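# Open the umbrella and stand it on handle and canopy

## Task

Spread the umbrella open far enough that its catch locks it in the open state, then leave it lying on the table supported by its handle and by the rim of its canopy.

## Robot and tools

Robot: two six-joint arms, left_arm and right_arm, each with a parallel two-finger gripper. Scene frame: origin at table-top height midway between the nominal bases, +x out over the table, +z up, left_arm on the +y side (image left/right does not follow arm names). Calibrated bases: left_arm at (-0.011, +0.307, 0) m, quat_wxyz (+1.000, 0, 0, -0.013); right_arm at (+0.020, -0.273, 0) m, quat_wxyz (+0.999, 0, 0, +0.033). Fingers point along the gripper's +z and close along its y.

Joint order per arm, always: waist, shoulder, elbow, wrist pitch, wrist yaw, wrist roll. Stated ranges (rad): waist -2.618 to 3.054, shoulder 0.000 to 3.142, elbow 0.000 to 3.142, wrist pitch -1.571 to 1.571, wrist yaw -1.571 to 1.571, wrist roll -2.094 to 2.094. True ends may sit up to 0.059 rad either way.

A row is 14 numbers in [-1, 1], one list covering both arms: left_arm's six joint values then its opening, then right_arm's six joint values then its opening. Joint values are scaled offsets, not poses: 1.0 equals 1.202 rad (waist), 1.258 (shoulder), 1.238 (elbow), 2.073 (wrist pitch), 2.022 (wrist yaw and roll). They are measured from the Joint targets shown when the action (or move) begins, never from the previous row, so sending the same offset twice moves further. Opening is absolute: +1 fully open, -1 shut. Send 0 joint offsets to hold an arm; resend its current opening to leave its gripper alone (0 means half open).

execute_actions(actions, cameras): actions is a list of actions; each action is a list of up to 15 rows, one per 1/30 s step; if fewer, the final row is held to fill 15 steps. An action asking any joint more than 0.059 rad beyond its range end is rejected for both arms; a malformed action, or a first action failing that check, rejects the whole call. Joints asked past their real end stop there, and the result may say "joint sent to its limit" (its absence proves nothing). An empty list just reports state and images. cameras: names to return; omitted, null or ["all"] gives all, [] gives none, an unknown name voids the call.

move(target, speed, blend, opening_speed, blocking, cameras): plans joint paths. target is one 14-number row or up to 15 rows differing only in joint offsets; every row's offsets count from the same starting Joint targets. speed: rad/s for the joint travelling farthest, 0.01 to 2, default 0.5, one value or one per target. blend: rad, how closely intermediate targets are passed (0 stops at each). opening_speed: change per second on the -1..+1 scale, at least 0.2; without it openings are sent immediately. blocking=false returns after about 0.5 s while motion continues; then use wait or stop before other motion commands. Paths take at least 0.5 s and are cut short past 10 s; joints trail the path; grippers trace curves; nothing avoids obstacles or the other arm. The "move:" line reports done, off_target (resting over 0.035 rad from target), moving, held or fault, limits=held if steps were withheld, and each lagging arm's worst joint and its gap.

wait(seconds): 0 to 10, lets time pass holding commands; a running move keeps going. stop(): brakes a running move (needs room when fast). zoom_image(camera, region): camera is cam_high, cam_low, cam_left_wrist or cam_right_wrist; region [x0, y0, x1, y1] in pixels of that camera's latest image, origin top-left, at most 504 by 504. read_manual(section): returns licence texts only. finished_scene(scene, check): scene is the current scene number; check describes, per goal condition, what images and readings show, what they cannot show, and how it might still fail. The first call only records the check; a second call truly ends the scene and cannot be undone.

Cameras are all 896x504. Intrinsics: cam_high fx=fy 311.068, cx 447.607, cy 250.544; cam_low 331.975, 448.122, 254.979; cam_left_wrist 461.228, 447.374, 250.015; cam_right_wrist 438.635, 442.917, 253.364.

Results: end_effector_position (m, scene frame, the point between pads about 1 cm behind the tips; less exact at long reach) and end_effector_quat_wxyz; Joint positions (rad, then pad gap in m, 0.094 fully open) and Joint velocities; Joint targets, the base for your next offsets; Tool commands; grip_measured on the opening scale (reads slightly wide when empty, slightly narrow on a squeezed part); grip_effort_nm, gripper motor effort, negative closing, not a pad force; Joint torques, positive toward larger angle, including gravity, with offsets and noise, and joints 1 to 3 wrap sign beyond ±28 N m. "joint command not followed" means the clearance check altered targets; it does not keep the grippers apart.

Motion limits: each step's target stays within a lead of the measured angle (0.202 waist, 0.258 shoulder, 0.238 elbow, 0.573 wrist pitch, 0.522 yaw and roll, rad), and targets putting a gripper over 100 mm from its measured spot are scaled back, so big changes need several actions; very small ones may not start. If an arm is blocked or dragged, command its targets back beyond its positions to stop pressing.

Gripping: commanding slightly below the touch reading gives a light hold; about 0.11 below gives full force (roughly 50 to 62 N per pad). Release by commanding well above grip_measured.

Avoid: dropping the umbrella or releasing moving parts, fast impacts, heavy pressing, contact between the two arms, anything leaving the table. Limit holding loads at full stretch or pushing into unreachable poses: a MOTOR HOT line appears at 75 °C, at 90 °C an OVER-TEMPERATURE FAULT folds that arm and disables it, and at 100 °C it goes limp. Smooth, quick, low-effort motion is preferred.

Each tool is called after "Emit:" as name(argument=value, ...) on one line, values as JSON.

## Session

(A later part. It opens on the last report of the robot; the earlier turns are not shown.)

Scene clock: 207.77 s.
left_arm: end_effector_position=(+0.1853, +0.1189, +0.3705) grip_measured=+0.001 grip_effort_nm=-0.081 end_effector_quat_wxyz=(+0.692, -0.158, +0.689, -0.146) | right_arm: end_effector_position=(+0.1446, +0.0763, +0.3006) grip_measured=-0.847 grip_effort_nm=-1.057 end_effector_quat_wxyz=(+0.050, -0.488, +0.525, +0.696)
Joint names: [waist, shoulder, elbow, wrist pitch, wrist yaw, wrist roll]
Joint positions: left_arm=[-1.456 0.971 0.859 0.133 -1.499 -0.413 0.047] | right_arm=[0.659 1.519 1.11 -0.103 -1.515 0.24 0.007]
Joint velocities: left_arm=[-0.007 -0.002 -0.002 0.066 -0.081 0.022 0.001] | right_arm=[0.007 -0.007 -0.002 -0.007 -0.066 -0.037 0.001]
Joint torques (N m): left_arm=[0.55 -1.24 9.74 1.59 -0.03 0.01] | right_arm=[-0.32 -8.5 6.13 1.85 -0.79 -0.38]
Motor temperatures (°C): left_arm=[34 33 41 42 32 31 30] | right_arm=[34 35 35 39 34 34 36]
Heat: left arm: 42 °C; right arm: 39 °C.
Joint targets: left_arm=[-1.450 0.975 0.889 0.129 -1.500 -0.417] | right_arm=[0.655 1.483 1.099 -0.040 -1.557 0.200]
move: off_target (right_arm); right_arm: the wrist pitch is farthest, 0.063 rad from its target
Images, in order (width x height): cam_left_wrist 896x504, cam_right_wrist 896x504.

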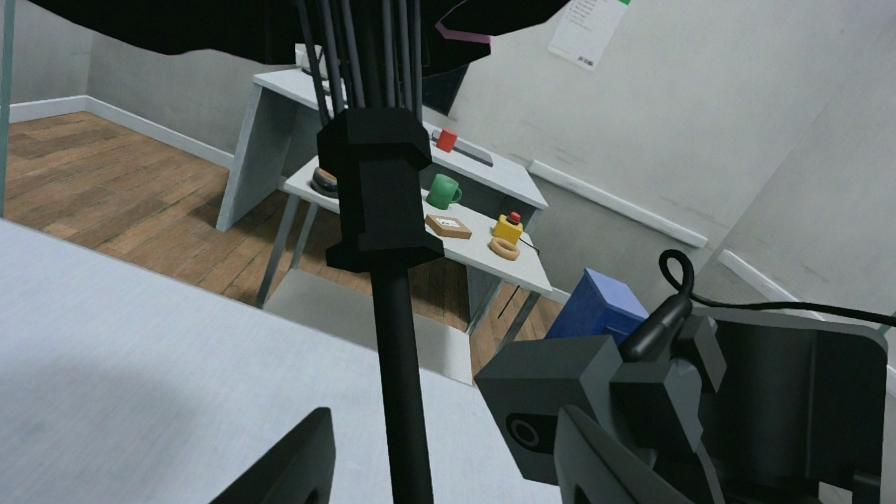

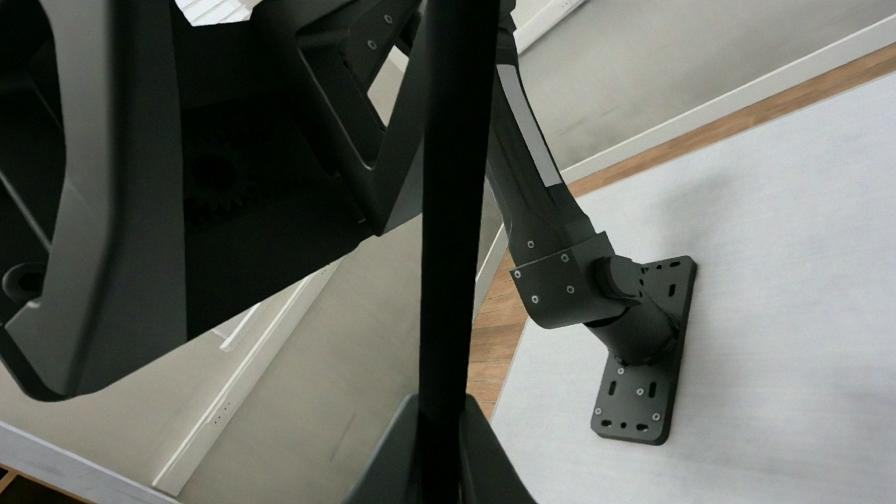

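Emit:
move(target=[[0.1007,0.0549,0.0170,0.0154,0,-0.0074,0.0, 0,0,0,0,0,0,-1]], speed=0.2, cameras=["cam_left_wrist", "cam_low"])

Scene clock: 217.00 s.
left_arm: end_effector_position=(+0.2099, +0.1281, +0.3671) grip_measured=+0.001 grip_effort_nm=-0.081 end_effector_quat_wxyz=(+0.700, -0.200, +0.678, -0.104) | right_arm: end_effector_position=(+0.1446, +0.0763, +0.3006) grip_measured=-0.847 grip_effort_nm=-1.057 end_effector_quat_wxyz=(+0.050, -0.488, +0.525, +0.696)
Joint names: [waist, shoulder, elbow, wrist pitch, wrist yaw, wrist roll]
Joint positions: left_arm=[-1.334 1.039 0.88 0.165 -1.499 -0.428 0.047] | right_arm=[0.659 1.519 1.11 -0.103 -1.515 0.24 0.007]
Joint velocities: left_arm=[0.007 0.012 -0.012 -0.037 -0.051 -0.007 0] | right_arm=[-0.012 -0.002 -0.007 0.051 0.022 -0.007 0]
Joint torques (N m): left_arm=[0.53 -1.65 9.8 1.56 -0.04 -0.02] | right_arm=[-0.32 -8.54 6.17 1.86 -0.8 -0.36]
Motor temperatures (°C): left_arm=[34 33 42 42 32 31 30] | right_arm=[34 35 35 40 34 34 37]
Heat: left arm: 42 °C; right arm: 40 °C.
Joint targets: left_arm=[-1.328 1.044 0.910 0.161 -1.500 -0.432] | right_arm=[0.655 1.483 1.099 -0.040 -1.557 0.200]
move: off_target (right_arm); right_arm: the wrist pitch is farthest, 0.063 rad from its target
Images, in order (width x height): cam_low 896x504, cam_left_wrist 896x504.

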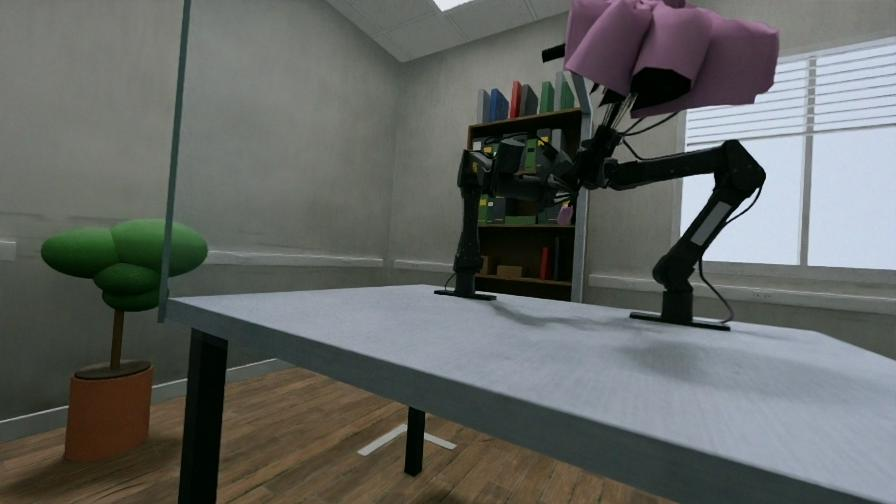

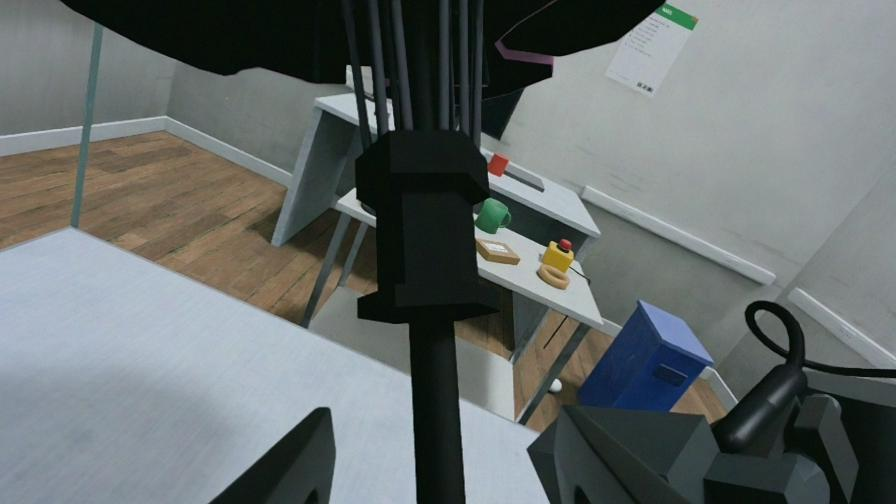

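Emit:
move(target=[[0,0,0,0,0,0,-0.64, 0,0,0,0,0,0,-1]], opening_speed=1.0, cameras=["cam_left_wrist"])

Scene clock: 246.93 s.
left_arm: end_effector_position=(+0.2099, +0.1281, +0.3672) grip_measured=-0.639 grip_effort_nm=-0.085 end_effector_quat_wxyz=(+0.699, -0.201, +0.678, -0.105) | right_arm: end_effector_position=(+0.1446, +0.0763, +0.3006) grip_measured=-0.847 grip_effort_nm=-1.062 end_effector_quat_wxyz=(+0.050, -0.488, +0.525, +0.696)
Joint names: [waist, shoulder, elbow, wrist pitch, wrist yaw, wrist roll]
Joint positions: left_arm=[-1.334 1.039 0.88 0.167 -1.499 -0.429 0.017] | right_arm=[0.659 1.519 1.11 -0.103 -1.515 0.24 0.007]
Joint velocities: left_arm=[-0.002 -0.012 0.002 0.037 -0.007 -0.037 0.001] | right_arm=[-0.007 -0.002 -0.017 0.066 -0.037 -0.022 0]
Joint torques (N m): left_arm=[0.54 -1.65 9.81 1.58 -0.04 0.02] | right_arm=[-0.34 -8.54 6.16 1.85 -0.79 -0.37]
Motor temperatures (°C): left_arm=[34 33 41 42 32 31 30] | right_arm=[34 35 35 40 34 35 37]
Heat: left arm: 42 °C; right arm: 40 °C.
Joint targets: left_arm=[-1.328 1.044 0.910 0.161 -1.500 -0.432] | right_arm=[0.655 1.483 1.099 -0.040 -1.557 0.200]
move: off_target (right_arm); right_arm: the wrist pitch is farthest, 0.063 rad from its target
Images, in order (width x height): cam_left_wrist 896x504.

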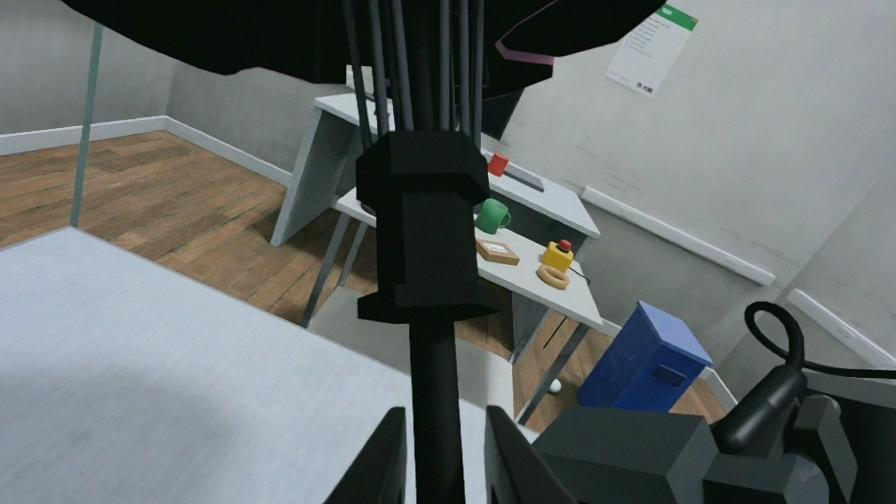

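Emit:
move(target=[[0.1730,0.0676,0.1793,-0.0535,-0.0020,0.0781,-0.64, 0.0038,0.0029,-0.0089,-0.0106,-0.0069,0,-1]], speed=0.2, cameras=["cam_left_wrist", "cam_low"])

Scene clock: 251.97 s.
left_arm: end_effector_position=(+0.2481, +0.1597, +0.4135) grip_measured=-0.639 grip_effort_nm=-0.081 end_effector_quat_wxyz=(+0.708, -0.225, +0.669, +0.002) | right_arm: end_effector_position=(+0.1455, +0.0752, +0.2995) grip_measured=-0.847 grip_effort_nm=-1.062 end_effector_quat_wxyz=(+0.053, -0.489, +0.522, +0.697)
Joint names: [waist, shoulder, elbow, wrist pitch, wrist yaw, wrist roll]
Joint positions: left_arm=[-1.133 1.126 1.098 0.066 -1.485 -0.283 0.017] | right_arm=[0.654 1.519 1.101 -0.084 -1.521 0.24 0.007]
Joint velocities: left_arm=[-0.002 -0.022 0.007 0.007 0.022 0.081 -0.001] | right_arm=[0.022 -0.007 -0.012 -0.007 0.007 -0.037 0]
Joint torques (N m): left_arm=[1.1 -2.33 9.98 1.47 -0.2 0.14] | right_arm=[0.55 -8.24 5.98 1.46 -0.87 -0.38]
Motor temperatures (°C): left_arm=[34 33 41 42 32 31 30] | right_arm=[34 35 35 41 34 35 37]
Heat: left arm: 42 °C; right arm: 41 °C.
Joint targets: left_arm=[-1.121 1.129 1.132 0.050 -1.504 -0.274] | right_arm=[0.660 1.486 1.088 -0.062 -1.571 0.200]
move: off_target (right_arm); right_arm: the wrist yaw is farthest, 0.050 rad from its target
Images, in order (width x height): cam_low 896x504, cam_left_wrist 896x504.

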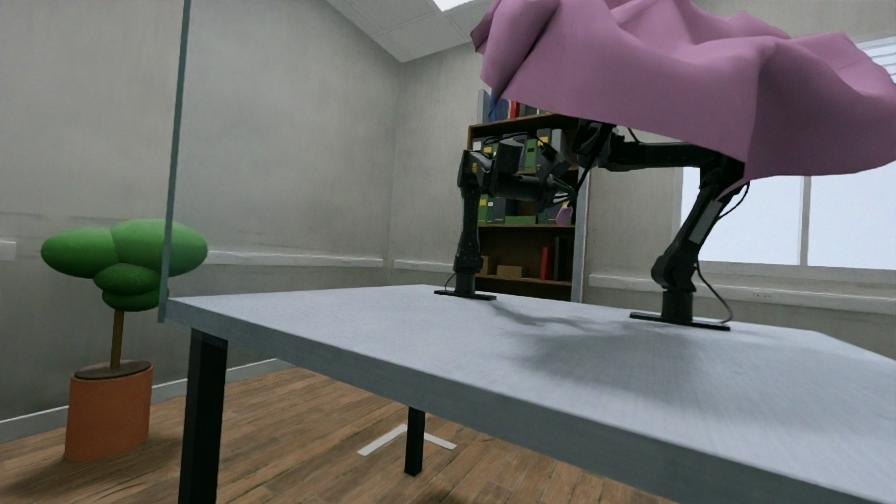

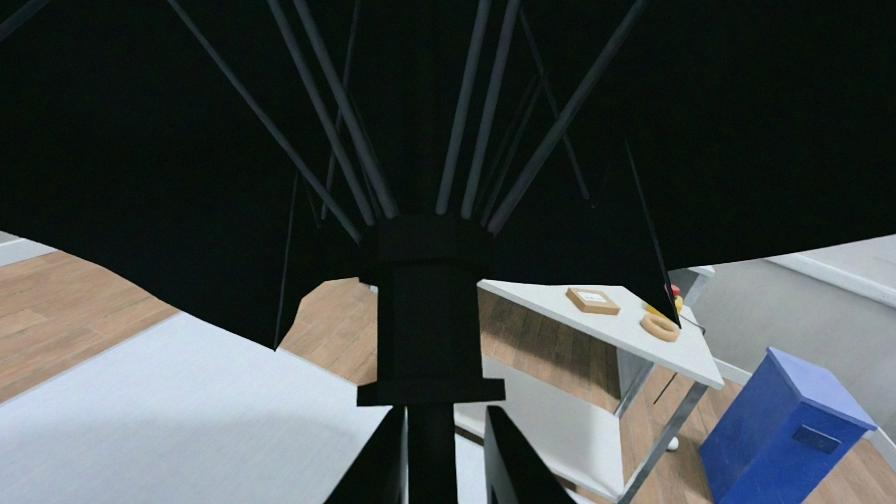

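Emit:
move(target=[[0.1206,0.0811,0.1559,-0.0589,-0.0074,0.0772,-0.64, 0.0013,0.0010,-0.0029,-0.0036,-0.0,0,-1]], speed=0.2, cameras=["cam_left_wrist", "cam_low"])

Scene clock: 262.73 s.
left_arm: end_effector_position=(+0.2753, +0.1843, +0.4429) grip_measured=-0.639 grip_effort_nm=-0.076 end_effector_quat_wxyz=(+0.696, -0.213, +0.674, +0.124) | right_arm: end_effector_position=(+0.1451, +0.0749, +0.2993) grip_measured=-0.847 grip_effort_nm=-1.067 end_effector_quat_wxyz=(+0.051, -0.488, +0.523, +0.697)
Joint names: [waist, shoulder, elbow, wrist pitch, wrist yaw, wrist roll]
Joint positions: left_arm=[-0.989 1.226 1.29 -0.059 -1.498 -0.126 0.017] | right_arm=[0.654 1.519 1.101 -0.089 -1.523 0.24 0.007]
Joint velocities: left_arm=[-0.017 -0.007 -0.012 -0.007 -0.022 -0.037 -0.001] | right_arm=[-0.007 0.007 0.007 -0.022 0.007 -0.051 -0.001]
Joint torques (N m): left_arm=[1.21 -2.86 9.94 1.49 -0.24 0.14] | right_arm=[0.72 -8.1 5.71 1.46 -0.86 -0.37]
Motor temperatures (°C): left_arm=[34 33 41 42 32 31 30] | right_arm=[34 35 35 40 34 35 37]
Heat: left arm: 42 °C; right arm: 40 °C.
Joint targets: left_arm=[-0.976 1.231 1.325 -0.072 -1.519 -0.118] | right_arm=[0.661 1.487 1.084 -0.069 -1.571 0.200]
move: off_target (right_arm); right_arm: the wrist yaw is farthest, 0.048 rad from its target
Images, in order (width x height): cam_low 896x504, cam_left_wrist 896x504.

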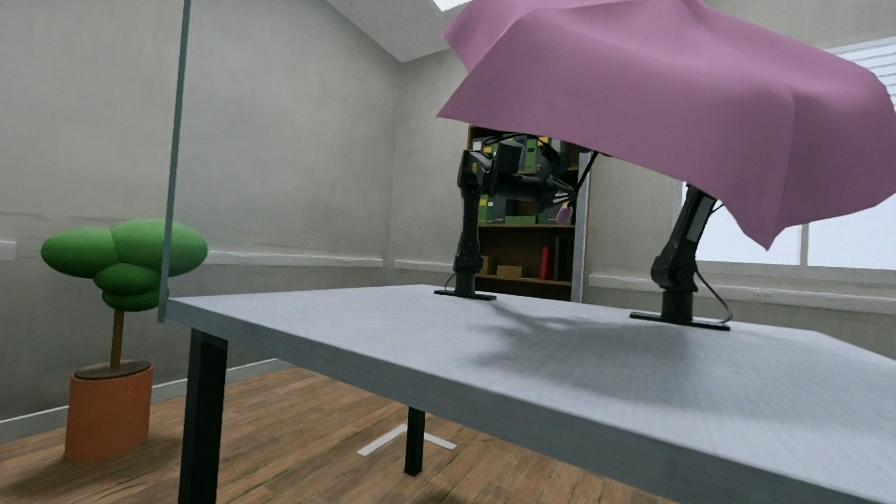

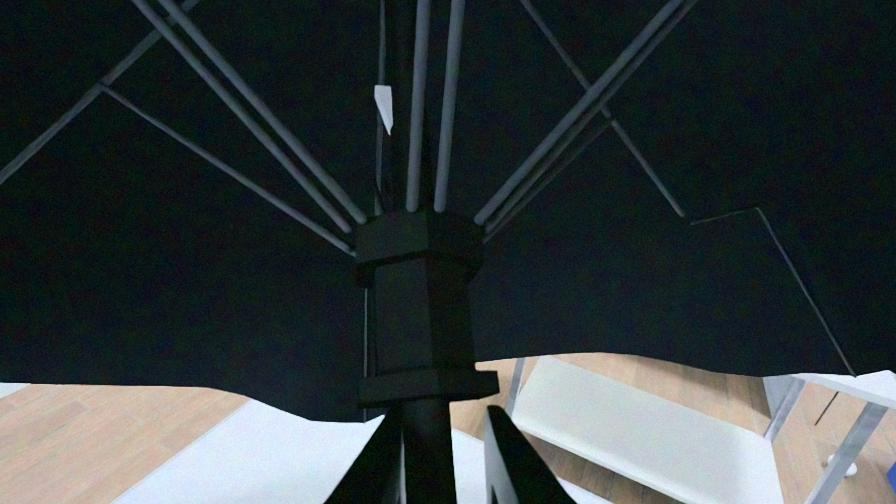

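Emit:
zoom_image(camera="cam_left_wrist", region=[300, 320, 600, 504])

Scaled by 1.680 from the camera's 896x504 image, which has a finer 1280x720 frame.

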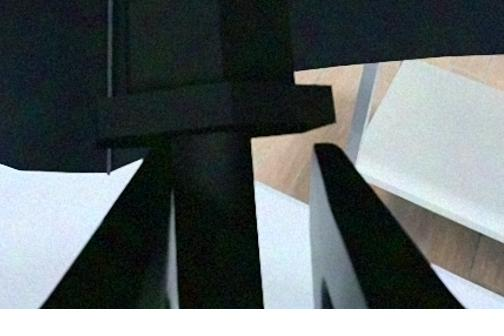

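Emit:
move(target=[[0.1368,0.0675,0.2002,-0.0287,-0.0059,0.0576,-0.64, 0.0125,0.0095,-0.0291,-0.0357,0,0,-1]], speed=0.2, cameras=["cam_left_wrist", "cam_right_wrist"])

Scene clock: 282.50 s.
left_arm: end_effector_position=(+0.3003, +0.2049, +0.4690) grip_measured=-0.639 grip_effort_nm=-0.066 end_effector_quat_wxyz=(+0.671, -0.202, +0.679, +0.218) | right_arm: end_effector_position=(+0.1516, +0.0806, +0.2953) grip_measured=-0.847 grip_effort_nm=-1.067 end_effector_quat_wxyz=(+0.073, -0.487, +0.535, +0.686)
Joint names: [waist, shoulder, elbow, wrist pitch, wrist yaw, wrist roll]
Joint positions: left_arm=[-0.867 1.334 1.49 -0.197 -1.496 -0.016 0.017] | right_arm=[0.657 1.519 1.098 -0.067 -1.469 0.24 0.007]
Joint velocities: left_arm=[-0.002 -0.002 0.017 -0.022 -0.081 0.022 0] | right_arm=[-0.012 -0.007 -0.002 -0.037 0.037 -0.022 0.001]
Joint torques (N m): left_arm=[4.9 -5.29 13.75 2.38 -0.4 0.2] | right_arm=[1.99 -7.17 3.02 0.62 -1.44 -0.37]
Motor temperatures (°C): left_arm=[34 33 42 42 32 31 30] | right_arm=[34 35 35 40 34 35 37]
Heat: left arm: 42 °C; right arm: 40 °C.
Joint targets: left_arm=[-0.811 1.316 1.573 -0.131 -1.531 -0.001] | right_arm=[0.677 1.499 1.048 -0.143 -1.571 0.201]
move: off_target (left_arm, right_arm); left_arm: the elbow is farthest, 0.083 rad from its target; right_arm: the wrist yaw is farthest, 0.102 rad from its target
Images, in order (width x height): cam_left_wrist 896x504, cam_right_wrist 896x504.

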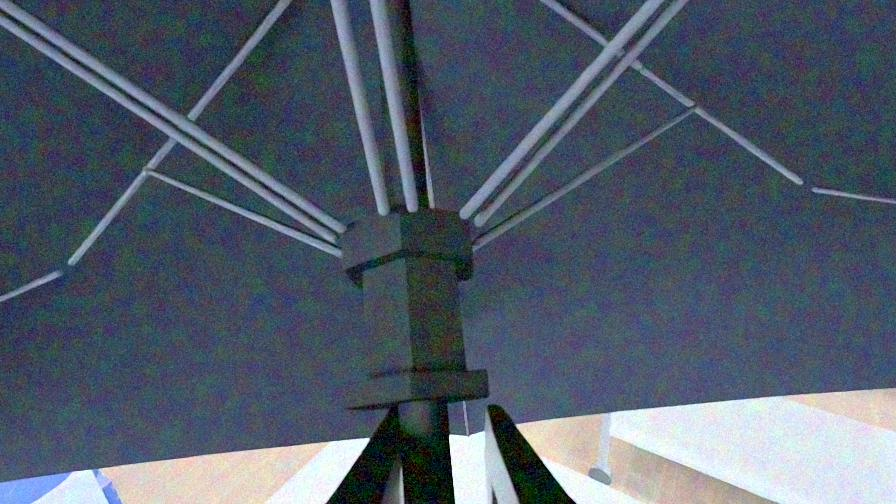

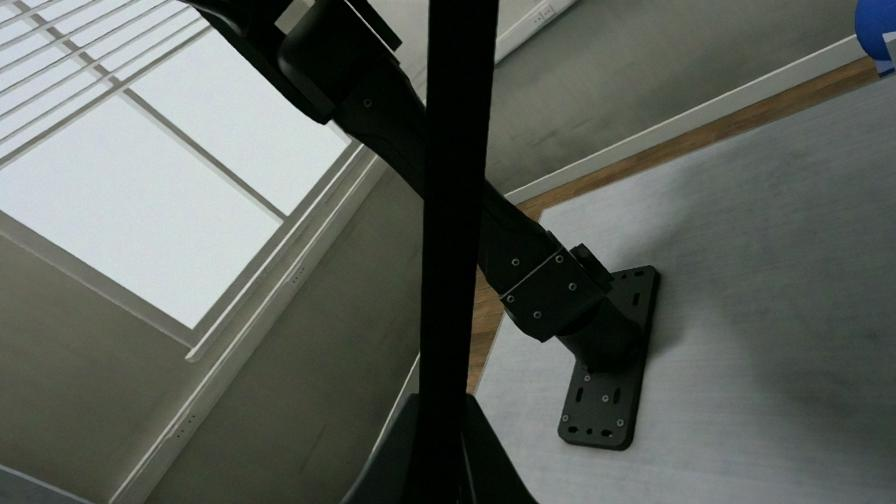

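Emit:
move(target=[[0.0412,0.0293,0.0673,-0.0027,-0.0030,0.0193,-0.64, 0,0,0,0,0,0,-1],[0.0843,0.0910,0.1628,-0.0439,-0.0020,0.0524,-0.64, 0,0,0,0,0,0,-1]], speed=0.2, blend=0.03, cameras=["cam_left_wrist", "cam_right_wrist"])

Scene clock: 298.07 s.
left_arm: end_effector_position=(+0.3204, +0.2243, +0.4941) grip_measured=-0.639 grip_effort_nm=-0.051 end_effector_quat_wxyz=(+0.642, -0.205, +0.678, +0.294) | right_arm: end_effector_position=(+0.1519, +0.0808, +0.2925) grip_measured=-0.847 grip_effort_nm=-1.072 end_effector_quat_wxyz=(+0.077, -0.488, +0.536, +0.684)
Joint names: [waist, shoulder, elbow, wrist pitch, wrist yaw, wrist roll]
Joint positions: left_arm=[-0.769 1.448 1.692 -0.291 -1.517 0.089 0.017] | right_arm=[0.657 1.517 1.087 -0.057 -1.46 0.235 0.007]
Joint velocities: left_arm=[0.007 -0.017 0.002 -0.022 0.051 0.022 -0.001] | right_arm=[-0.017 0.007 -0.012 0.022 -0.007 -0.11 0.001]
Joint torques (N m): left_arm=[5.19 -5.97 13.5 2.38 -0.23 0.22] | right_arm=[1.95 -6.98 3.93 0.54 -1.54 -0.32]
Motor temperatures (°C): left_arm=[34 33 47 43 32 31 30] | right_arm=[34 36 34 39 35 35 37]
Heat: left arm: 47 °C; right arm: 39 °C.
Joint targets: left_arm=[-0.710 1.430 1.775 -0.222 -1.534 0.105] | right_arm=[0.677 1.499 1.048 -0.143 -1.571 0.200]
move: off_target (left_arm, right_arm); left_arm: the elbow is farthest, 0.083 rad from its target; right_arm: the wrist yaw is farthest, 0.111 rad from its target
Images, in order (width x height): cam_left_wrist 896x504, cam_right_wrist 896x504.

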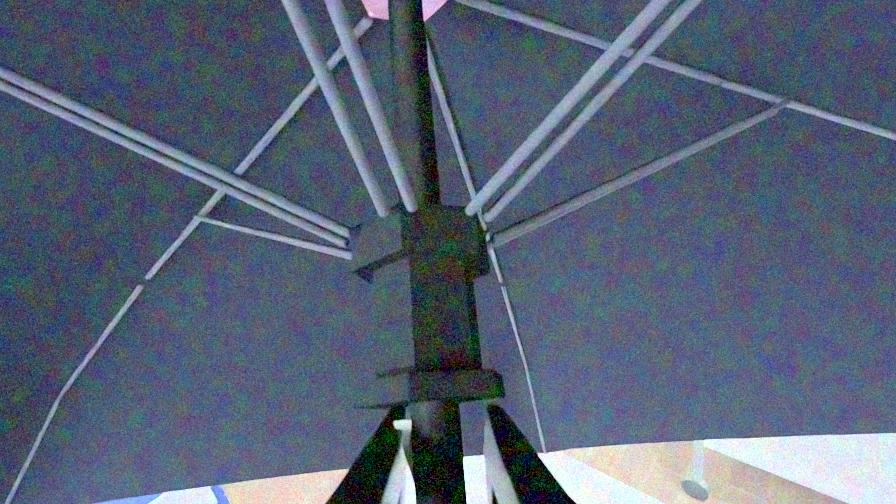

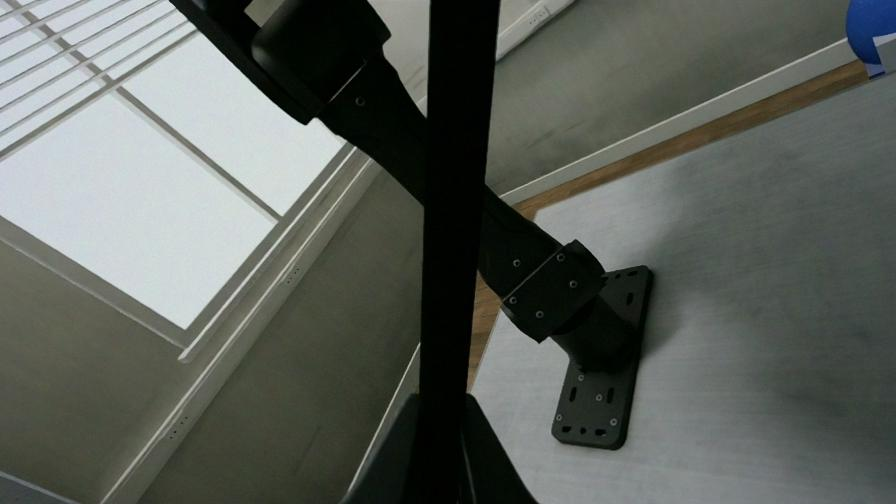

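Emit:
zoom_image(camera="cam_left_wrist", region=[320, 340, 560, 504])

Scaled by 2.100 from the camera's 896x504 image, which has a finer 1280x720 frame.

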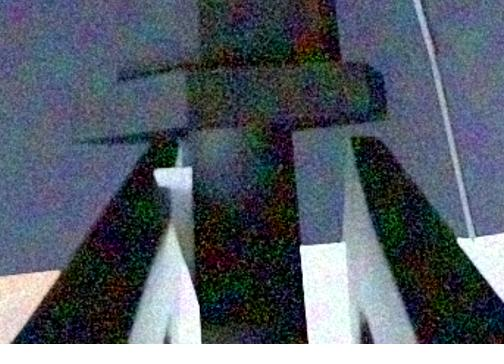

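Emit:
move(target=[[-0.0918,-0.0425,-0.1317,0.0070,0.0119,-0.0376,-0.64, -0.0183,-0.0127,0.0412,0.0497,0.0069,0,-1]], speed=0.12, cameras=["cam_left_wrist", "cam_low"])

Scene clock: 317.43 s.
left_arm: end_effector_position=(+0.3088, +0.2176, +0.4944) grip_measured=-0.639 grip_effort_nm=-0.051 end_effector_quat_wxyz=(+0.665, -0.228, +0.669, +0.240) | right_arm: end_effector_position=(+0.1448, +0.0753, +0.2964) grip_measured=-0.847 grip_effort_nm=-1.067 end_effector_quat_wxyz=(+0.057, -0.492, +0.521, +0.695)
Joint names: [waist, shoulder, elbow, wrist pitch, wrist yaw, wrist roll]
Joint positions: left_arm=[-0.815 1.397 1.628 -0.212 -1.514 0.036 0.017] | right_arm=[0.656 1.517 1.087 -0.066 -1.516 0.237 0.007]
Joint velocities: left_arm=[-0.022 -0.012 -0.017 -0.007 -0.022 0.051 0.001] | right_arm=[-0.017 0.007 -0.002 -0.007 -0.066 0.007 0]
Joint torques (N m): left_arm=[-0.46 -5.75 5.39 1.65 0.01 -0.02] | right_arm=[-0.14 -8.25 8.18 1.51 -0.77 -0.33]
Motor temperatures (°C): left_arm=[35 34 48 44 32 31 30] | right_arm=[34 37 34 38 36 35 37]
Heat: left arm: 48 °C; right arm: 38 °C.
Joint targets: left_arm=[-0.820 1.377 1.611 -0.208 -1.511 0.029] | right_arm=[0.655 1.483 1.099 -0.040 -1.557 0.200]
move: off_target (right_arm); right_arm: the wrist yaw is farthest, 0.041 rad from its target
Images, in order (width x height): cam_low 896x504, cam_left_wrist 896x504.

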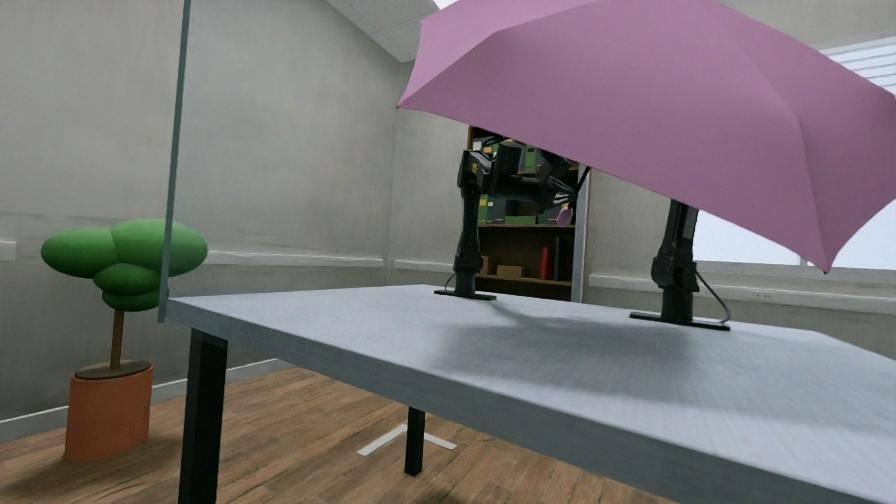

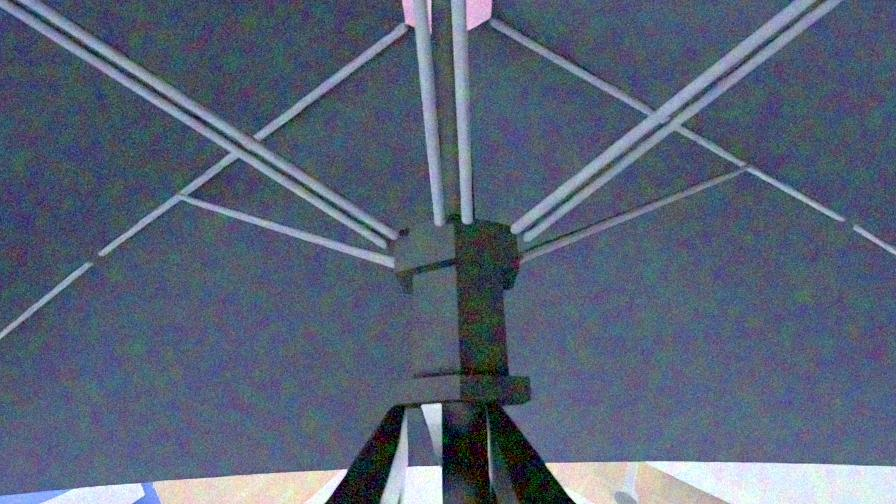

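Emit:
zoom_image(camera="cam_left_wrist", region=[340, 340, 580, 504])

Scaled by 2.100 from the camera's 896x504 image, which has a finer 1280x720 frame.

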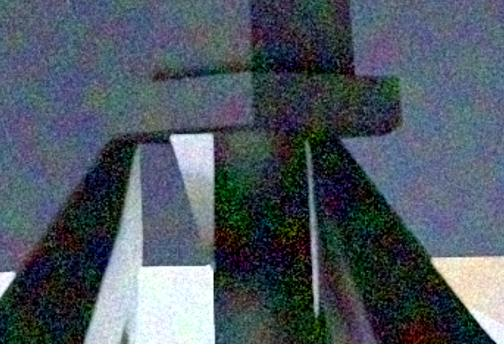

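Emit:
move(target=[[-0.005,-0.0048,-0.008,0,0,0,-0.1, 0,0,0,0,0,0,-1]], opening_speed=0.8, cameras=["cam_left_wrist"])

Scene clock: 322.67 s.
left_arm: end_effector_position=(+0.3073, +0.2172, +0.4940) grip_measured=-0.101 grip_effort_nm=0.071 end_effector_quat_wxyz=(+0.666, -0.227, +0.669, +0.238) | right_arm: end_effector_position=(+0.1446, +0.0752, +0.2961) grip_measured=-0.847 grip_effort_nm=-1.067 end_effector_quat_wxyz=(+0.055, -0.490, +0.522, +0.696)
Joint names: [waist, shoulder, elbow, wrist pitch, wrist yaw, wrist roll]
Joint positions: left_arm=[-0.82 1.39 1.62 -0.21 -1.514 0.036 0.042] | right_arm=[0.656 1.517 1.087 -0.071 -1.516 0.237 0.007]
Joint velocities: left_arm=[-0.007 0.012 0.002 0.022 -0.007 -0.066 0] | right_arm=[-0.002 -0.007 -0.007 0.066 0.022 -0.037 -0.001]
Joint torques (N m): left_arm=[-0.53 -5.67 5.24 1.64 0.01 -0.03] | right_arm=[-0.18 -8.25 8.17 1.56 -0.77 -0.36]
Motor temperatures (°C): left_arm=[34 34 46 44 32 31 30] | right_arm=[34 37 35 38 36 35 37]
Heat: left arm: 46 °C; right arm: 38 °C.
Joint targets: left_arm=[-0.826 1.371 1.602 -0.208 -1.511 0.029] | right_arm=[0.655 1.483 1.099 -0.040 -1.557 0.200]
move: off_target (right_arm); right_arm: the wrist yaw is farthest, 0.041 rad from its target
Images, in order (width x height): cam_left_wrist 896x504.

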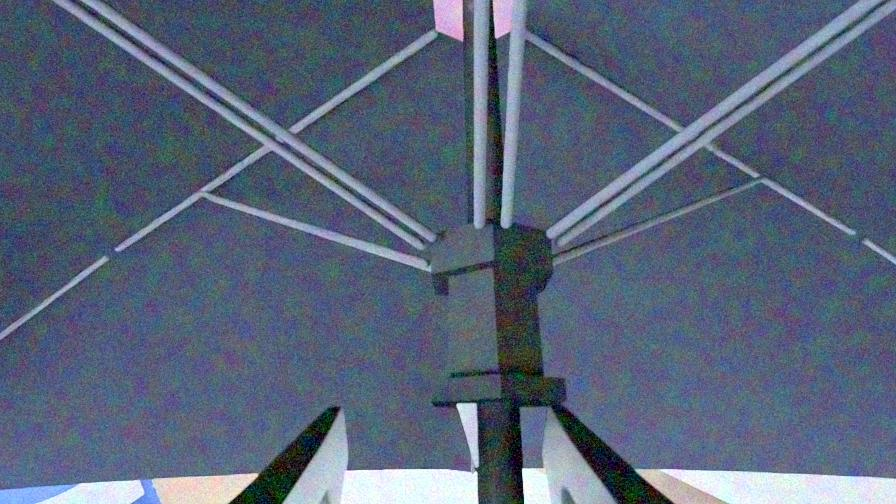

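Emit:
move(target=[[-0.2246,-0.1145,-0.0703,-0.0232,0,0,-0.1, 0,0,0,0,0,0,-1]], speed=0.3, cameras=["cam_left_wrist", "cam_right_wrist", "cam_high"])

Scene clock: 343.73 s.
left_arm: end_effector_position=(+0.2513, +0.1770, +0.5015) grip_measured=-0.101 grip_effort_nm=0.071 end_effector_quat_wxyz=(+0.696, -0.148, +0.690, +0.131) | right_arm: end_effector_position=(+0.1445, +0.0750, +0.2958) grip_measured=-0.847 grip_effort_nm=-1.067 end_effector_quat_wxyz=(+0.054, -0.489, +0.523, +0.696)
Joint names: [waist, shoulder, elbow, wrist pitch, wrist yaw, wrist roll]
Joint positions: left_arm=[-1.091 1.239 1.534 -0.236 -1.514 0.035 0.042] | right_arm=[0.656 1.517 1.087 -0.076 -1.516 0.237 0.007]
Joint velocities: left_arm=[-0.007 -0.017 0.007 -0.125 0.037 -0.022 0] | right_arm=[0.002 -0.007 0.007 -0.022 0.007 -0.022 0]
Joint torques (N m): left_arm=[-0.43 -3.74 4.92 1.39 0.03 -0.03] | right_arm=[-0.13 -8.27 8.2 1.6 -0.77 -0.34]
Motor temperatures (°C): left_arm=[34 34 42 44 32 31 30] | right_arm=[34 38 36 39 35 35 37]
Heat: left arm: 44 °C; right arm: 39 °C.
Joint targets: left_arm=[-1.096 1.226 1.515 -0.256 -1.511 0.029] | right_arm=[0.655 1.483 1.099 -0.040 -1.557 0.200]
move: off_target (right_arm); right_arm: the wrist yaw is farthest, 0.041 rad from its target
Images, in order (width x height): cam_high 896x504, cam_left_wrist 896x504, cam_right_wrist 896x504.

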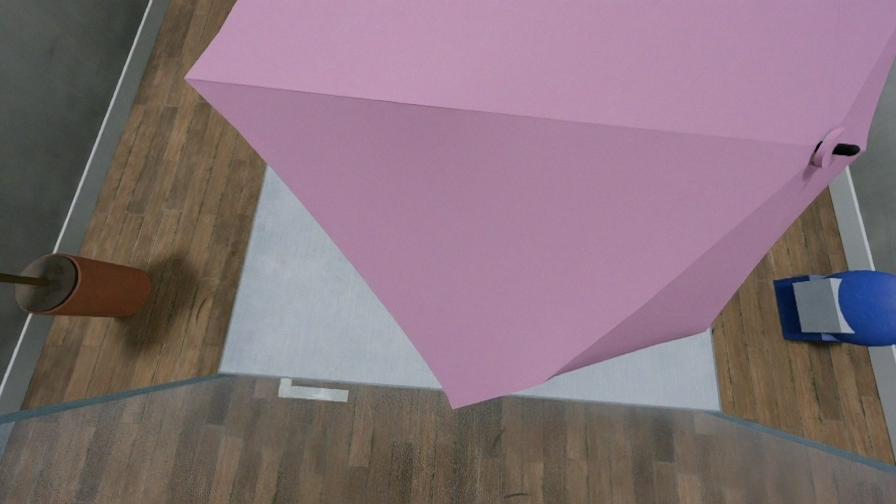

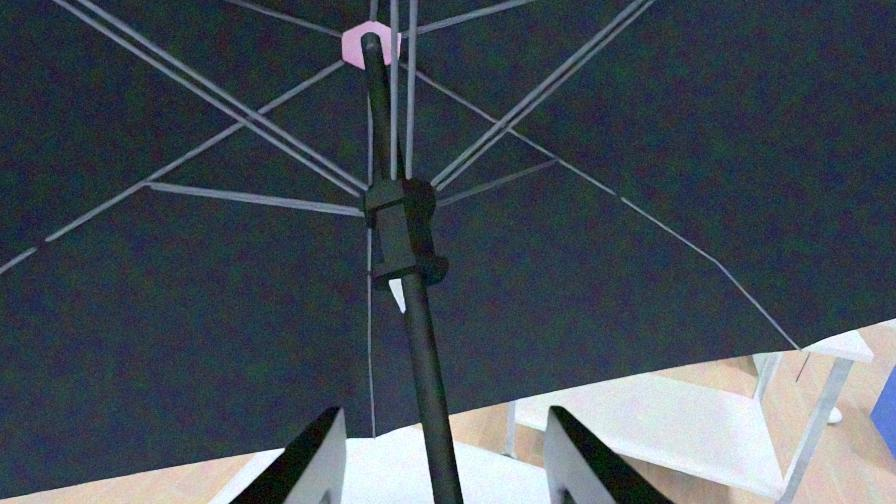

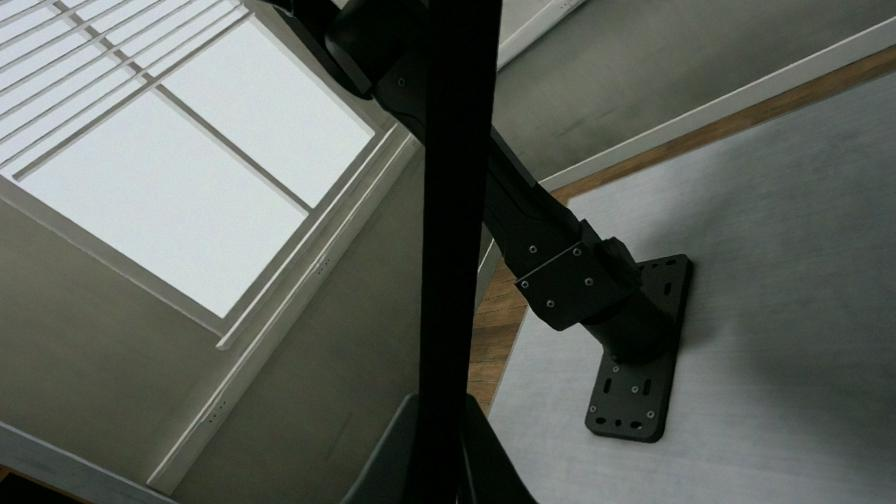

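Emit:
move(target=[[0,-0.3347,0.0137,-0.2272,0,0,-0.1, 0,0,0,0,0,0,-1],[0.7454,-0.8084,-0.8255,-0.0135,0,0,-0.1, 0,0,0,0,0,0,-1]], speed=[0.6, 0.9], blend=0.08, cameras=["cam_low", "cam_left_wrist"])

Scene clock: 363.97 s.
left_arm: end_effector_position=(+0.0913, +0.4661, +0.3030) grip_measured=-0.101 grip_effort_nm=0.066 end_effector_quat_wxyz=(+0.560, -0.411, +0.575, +0.431) | right_arm: end_effector_position=(+0.1445, +0.0750, +0.2957) grip_measured=-0.847 grip_effort_nm=-1.062 end_effector_quat_wxyz=(+0.054, -0.489, +0.523, +0.696)
Joint names: [waist, shoulder, elbow, wrist pitch, wrist yaw, wrist roll]
Joint positions: left_arm=[-0.206 0.225 0.506 -0.283 -1.508 0.034 0.042] | right_arm=[0.656 1.517 1.087 -0.076 -1.516 0.237 0.007]
Joint velocities: left_arm=[-0.002 -0.002 0.012 -0.037 -0.022 -0.007 0] | right_arm=[-0.007 0.002 0.007 0.022 0.022 0.095 -0.001]
Joint torques (N m): left_arm=[0.54 1.47 5.38 1.6 -0.05 -0.01] | right_arm=[-0.16 -8.2 8.2 1.59 -0.79 -0.35]
Motor temperatures (°C): left_arm=[34 34 42 43 32 31 30] | right_arm=[34 38 36 39 35 35 37]
Heat: left arm: 43 °C; right arm: 39 °C.
Joint targets: left_arm=[-0.200 0.210 0.493 -0.284 -1.511 0.029] | right_arm=[0.655 1.483 1.099 -0.040 -1.557 0.200]
move: off_target (right_arm); right_arm: the wrist yaw is farthest, 0.041 rad from its target
Images, in order (width x height): cam_low 896x504, cam_left_wrist 896x504.

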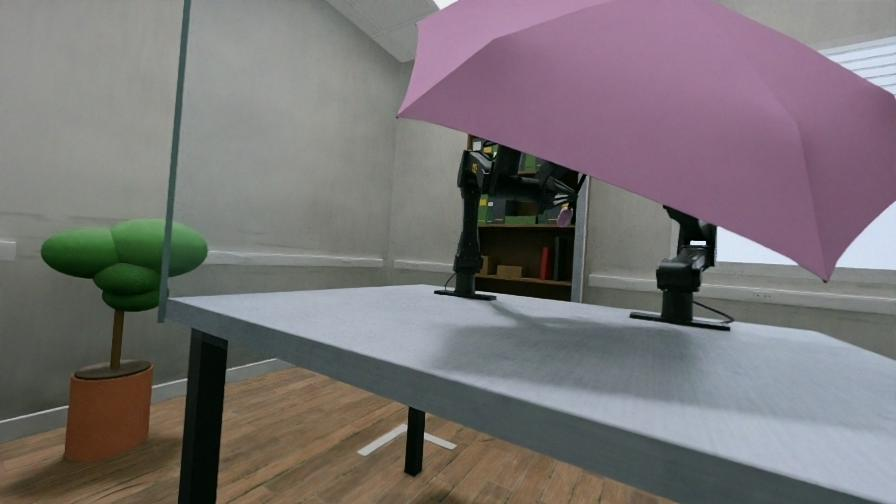

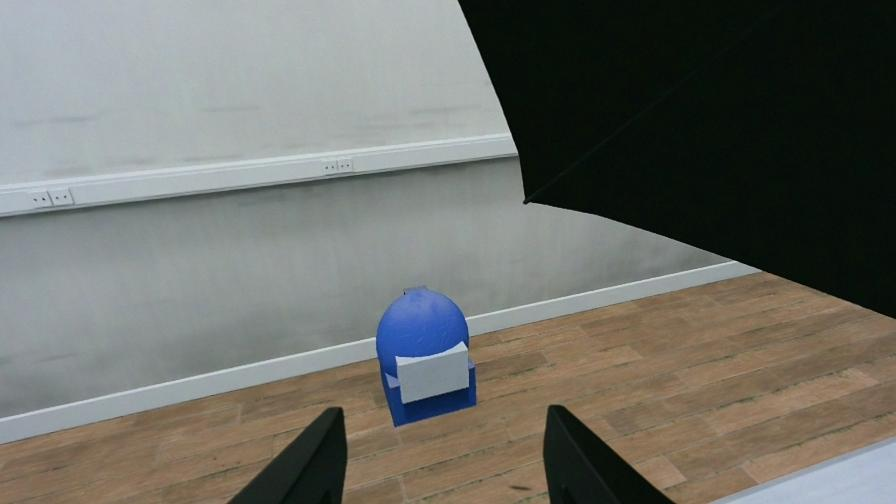

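Emit:
move(target=[[0.998,-0.1192,-0.3498,0.137,0.7473,-0.0143,-0.1, 0.3760,-0.3124,-0.4305,0.1486,0.7394,0.1508,-1]], speed=0.4, cameras=["cam_low", "cam_high", "cam_right_wrist"])

Scene clock: 469.97 s.
left_arm: end_effector_position=(+0.1290, +0.5137, +0.1998) grip_measured=-0.101 grip_effort_nm=0.066 end_effector_quat_wxyz=(+0.624, -0.329, +0.625, +0.333) | right_arm: end_effector_position=(+0.1534, +0.0802, +0.1899) grip_measured=-0.847 grip_effort_nm=-1.067 end_effector_quat_wxyz=(+0.347, -0.283, +0.775, +0.446)
Joint names: [waist, shoulder, elbow, wrist pitch, wrist yaw, wrist roll]
Joint positions: left_arm=[0.994 0.074 0.079 -0.002 -0.006 0.006 0.042] | right_arm=[1.101 1.124 0.575 0.178 -0.085 0.526 0.007]
Joint velocities: left_arm=[0.002 0.002 -0.022 0.037 -0.037 0.007 -0.001] | right_arm=[0.002 -0.002 -0.007 0.007 -0.051 0.066 0]
Joint torques (N m): left_arm=[0.55 0.68 6.3 2.39 0.04 -0.03] | right_arm=[0.54 -5.61 6.83 2.68 0.25 -0.18]
Motor temperatures (°C): left_arm=[34 33 42 43 32 31 30] | right_arm=[34 38 37 42 35 35 38]
Heat: left arm: 43 °C; right arm: 42 °C.
Joint targets: left_arm=[0.999 0.059 0.060 0.000 0.000 0.000] | right_arm=[1.107 1.090 0.566 0.268 -0.062 0.505]
move: off_target (right_arm); right_arm: the wrist pitch is farthest, 0.090 rad from its target
Images, in order (width x height): cam_high 896x504, cam_low 896x504, cam_right_wrist 896x504.

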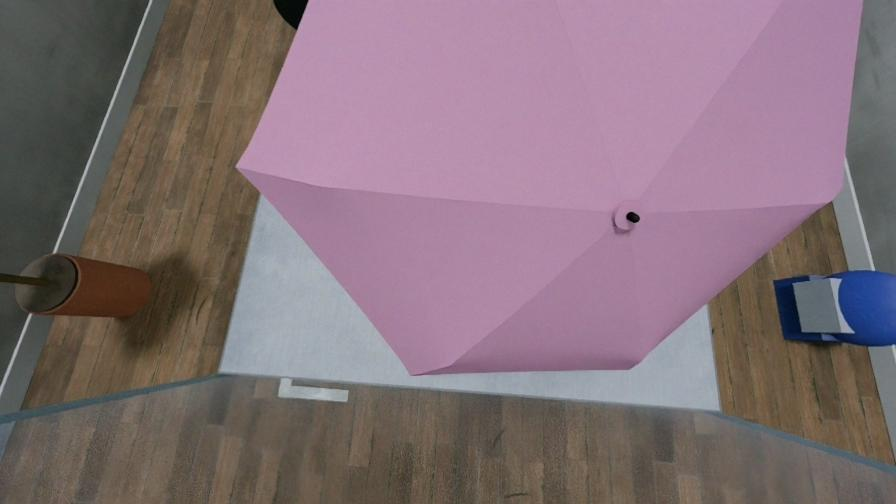

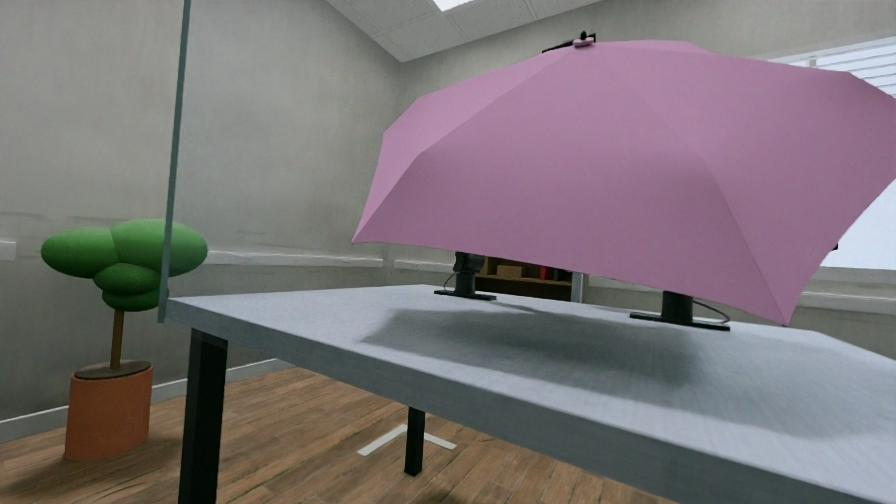

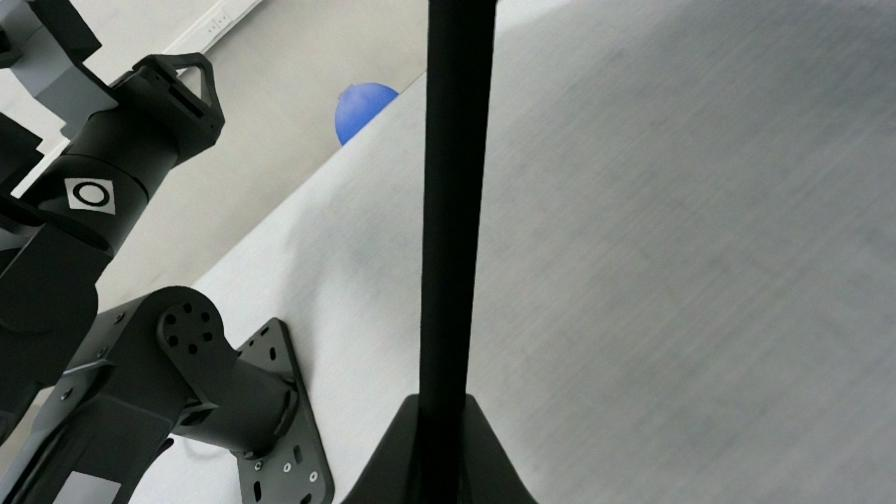

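Emit:
move(target=[[0.2005,0,0,0,0,0,-0.1, 0.0050,0.2758,-0.2270,0.3208,0.0079,0.0035,-1]], speed=0.3, cameras=["cam_low", "cam_high"])

Scene clock: 483.03 s.
left_arm: end_effector_position=(+0.0761, +0.5409, +0.2000) grip_measured=-0.101 grip_effort_nm=0.066 end_effector_quat_wxyz=(+0.581, -0.401, +0.582, +0.405) | right_arm: end_effector_position=(+0.1549, +0.0798, +0.1081) grip_measured=-0.847 grip_effort_nm=-1.062 end_effector_quat_wxyz=(+0.369, -0.271, +0.758, +0.464)
Joint names: [waist, shoulder, elbow, wrist pitch, wrist yaw, wrist roll]
Joint positions: left_arm=[1.233 0.074 0.079 -0.002 -0.005 0.006 0.042] | right_arm=[1.106 1.437 0.291 0.845 -0.067 0.535 0.007]
Joint velocities: left_arm=[-0.012 0.007 0.002 0.022 -0.095 0.022 -0.001] | right_arm=[0.007 -0.002 -0.007 0.007 -0.007 -0.007 0.001]
Joint torques (N m): left_arm=[0.66 0.66 6.27 2.38 0.03 -0.02] | right_arm=[0.7 -3.74 5.26 2.67 0.23 -0.21]
Motor temperatures (°C): left_arm=[34 33 41 45 32 31 30] | right_arm=[34 37 36 46 34 35 38]
Heat: left arm: 45 °C; right arm: 46 °C.
Joint targets: left_arm=[1.240 0.059 0.060 0.000 0.001 0.000] | right_arm=[1.113 1.437 0.285 0.933 -0.046 0.513]
move: off_target (right_arm); right_arm: the wrist pitch is farthest, 0.088 rad from its target
Images, in order (width x height): cam_high 896x504, cam_low 896x504.

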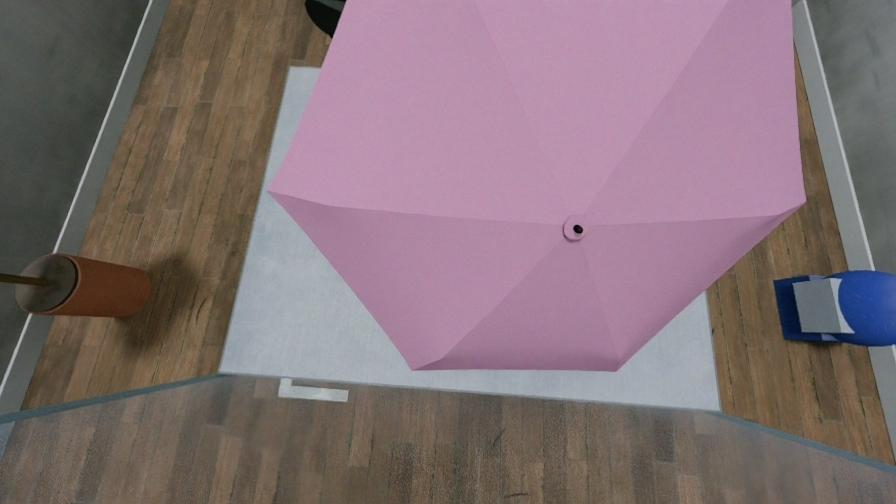

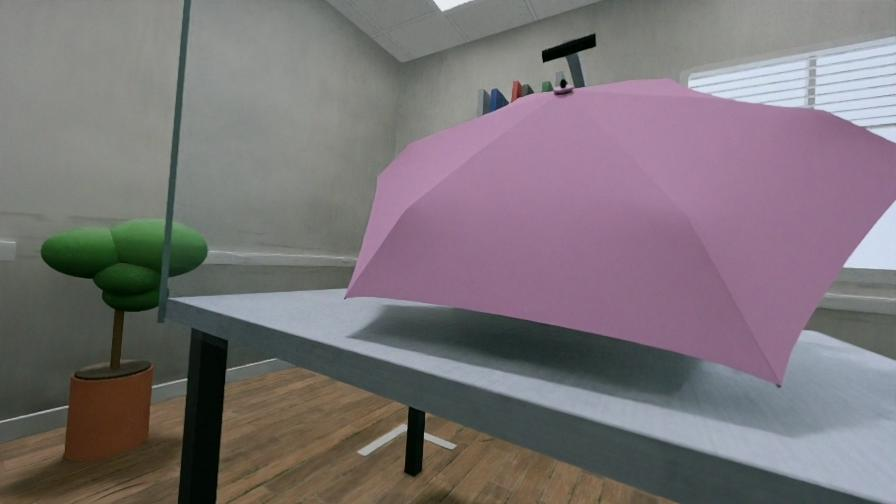

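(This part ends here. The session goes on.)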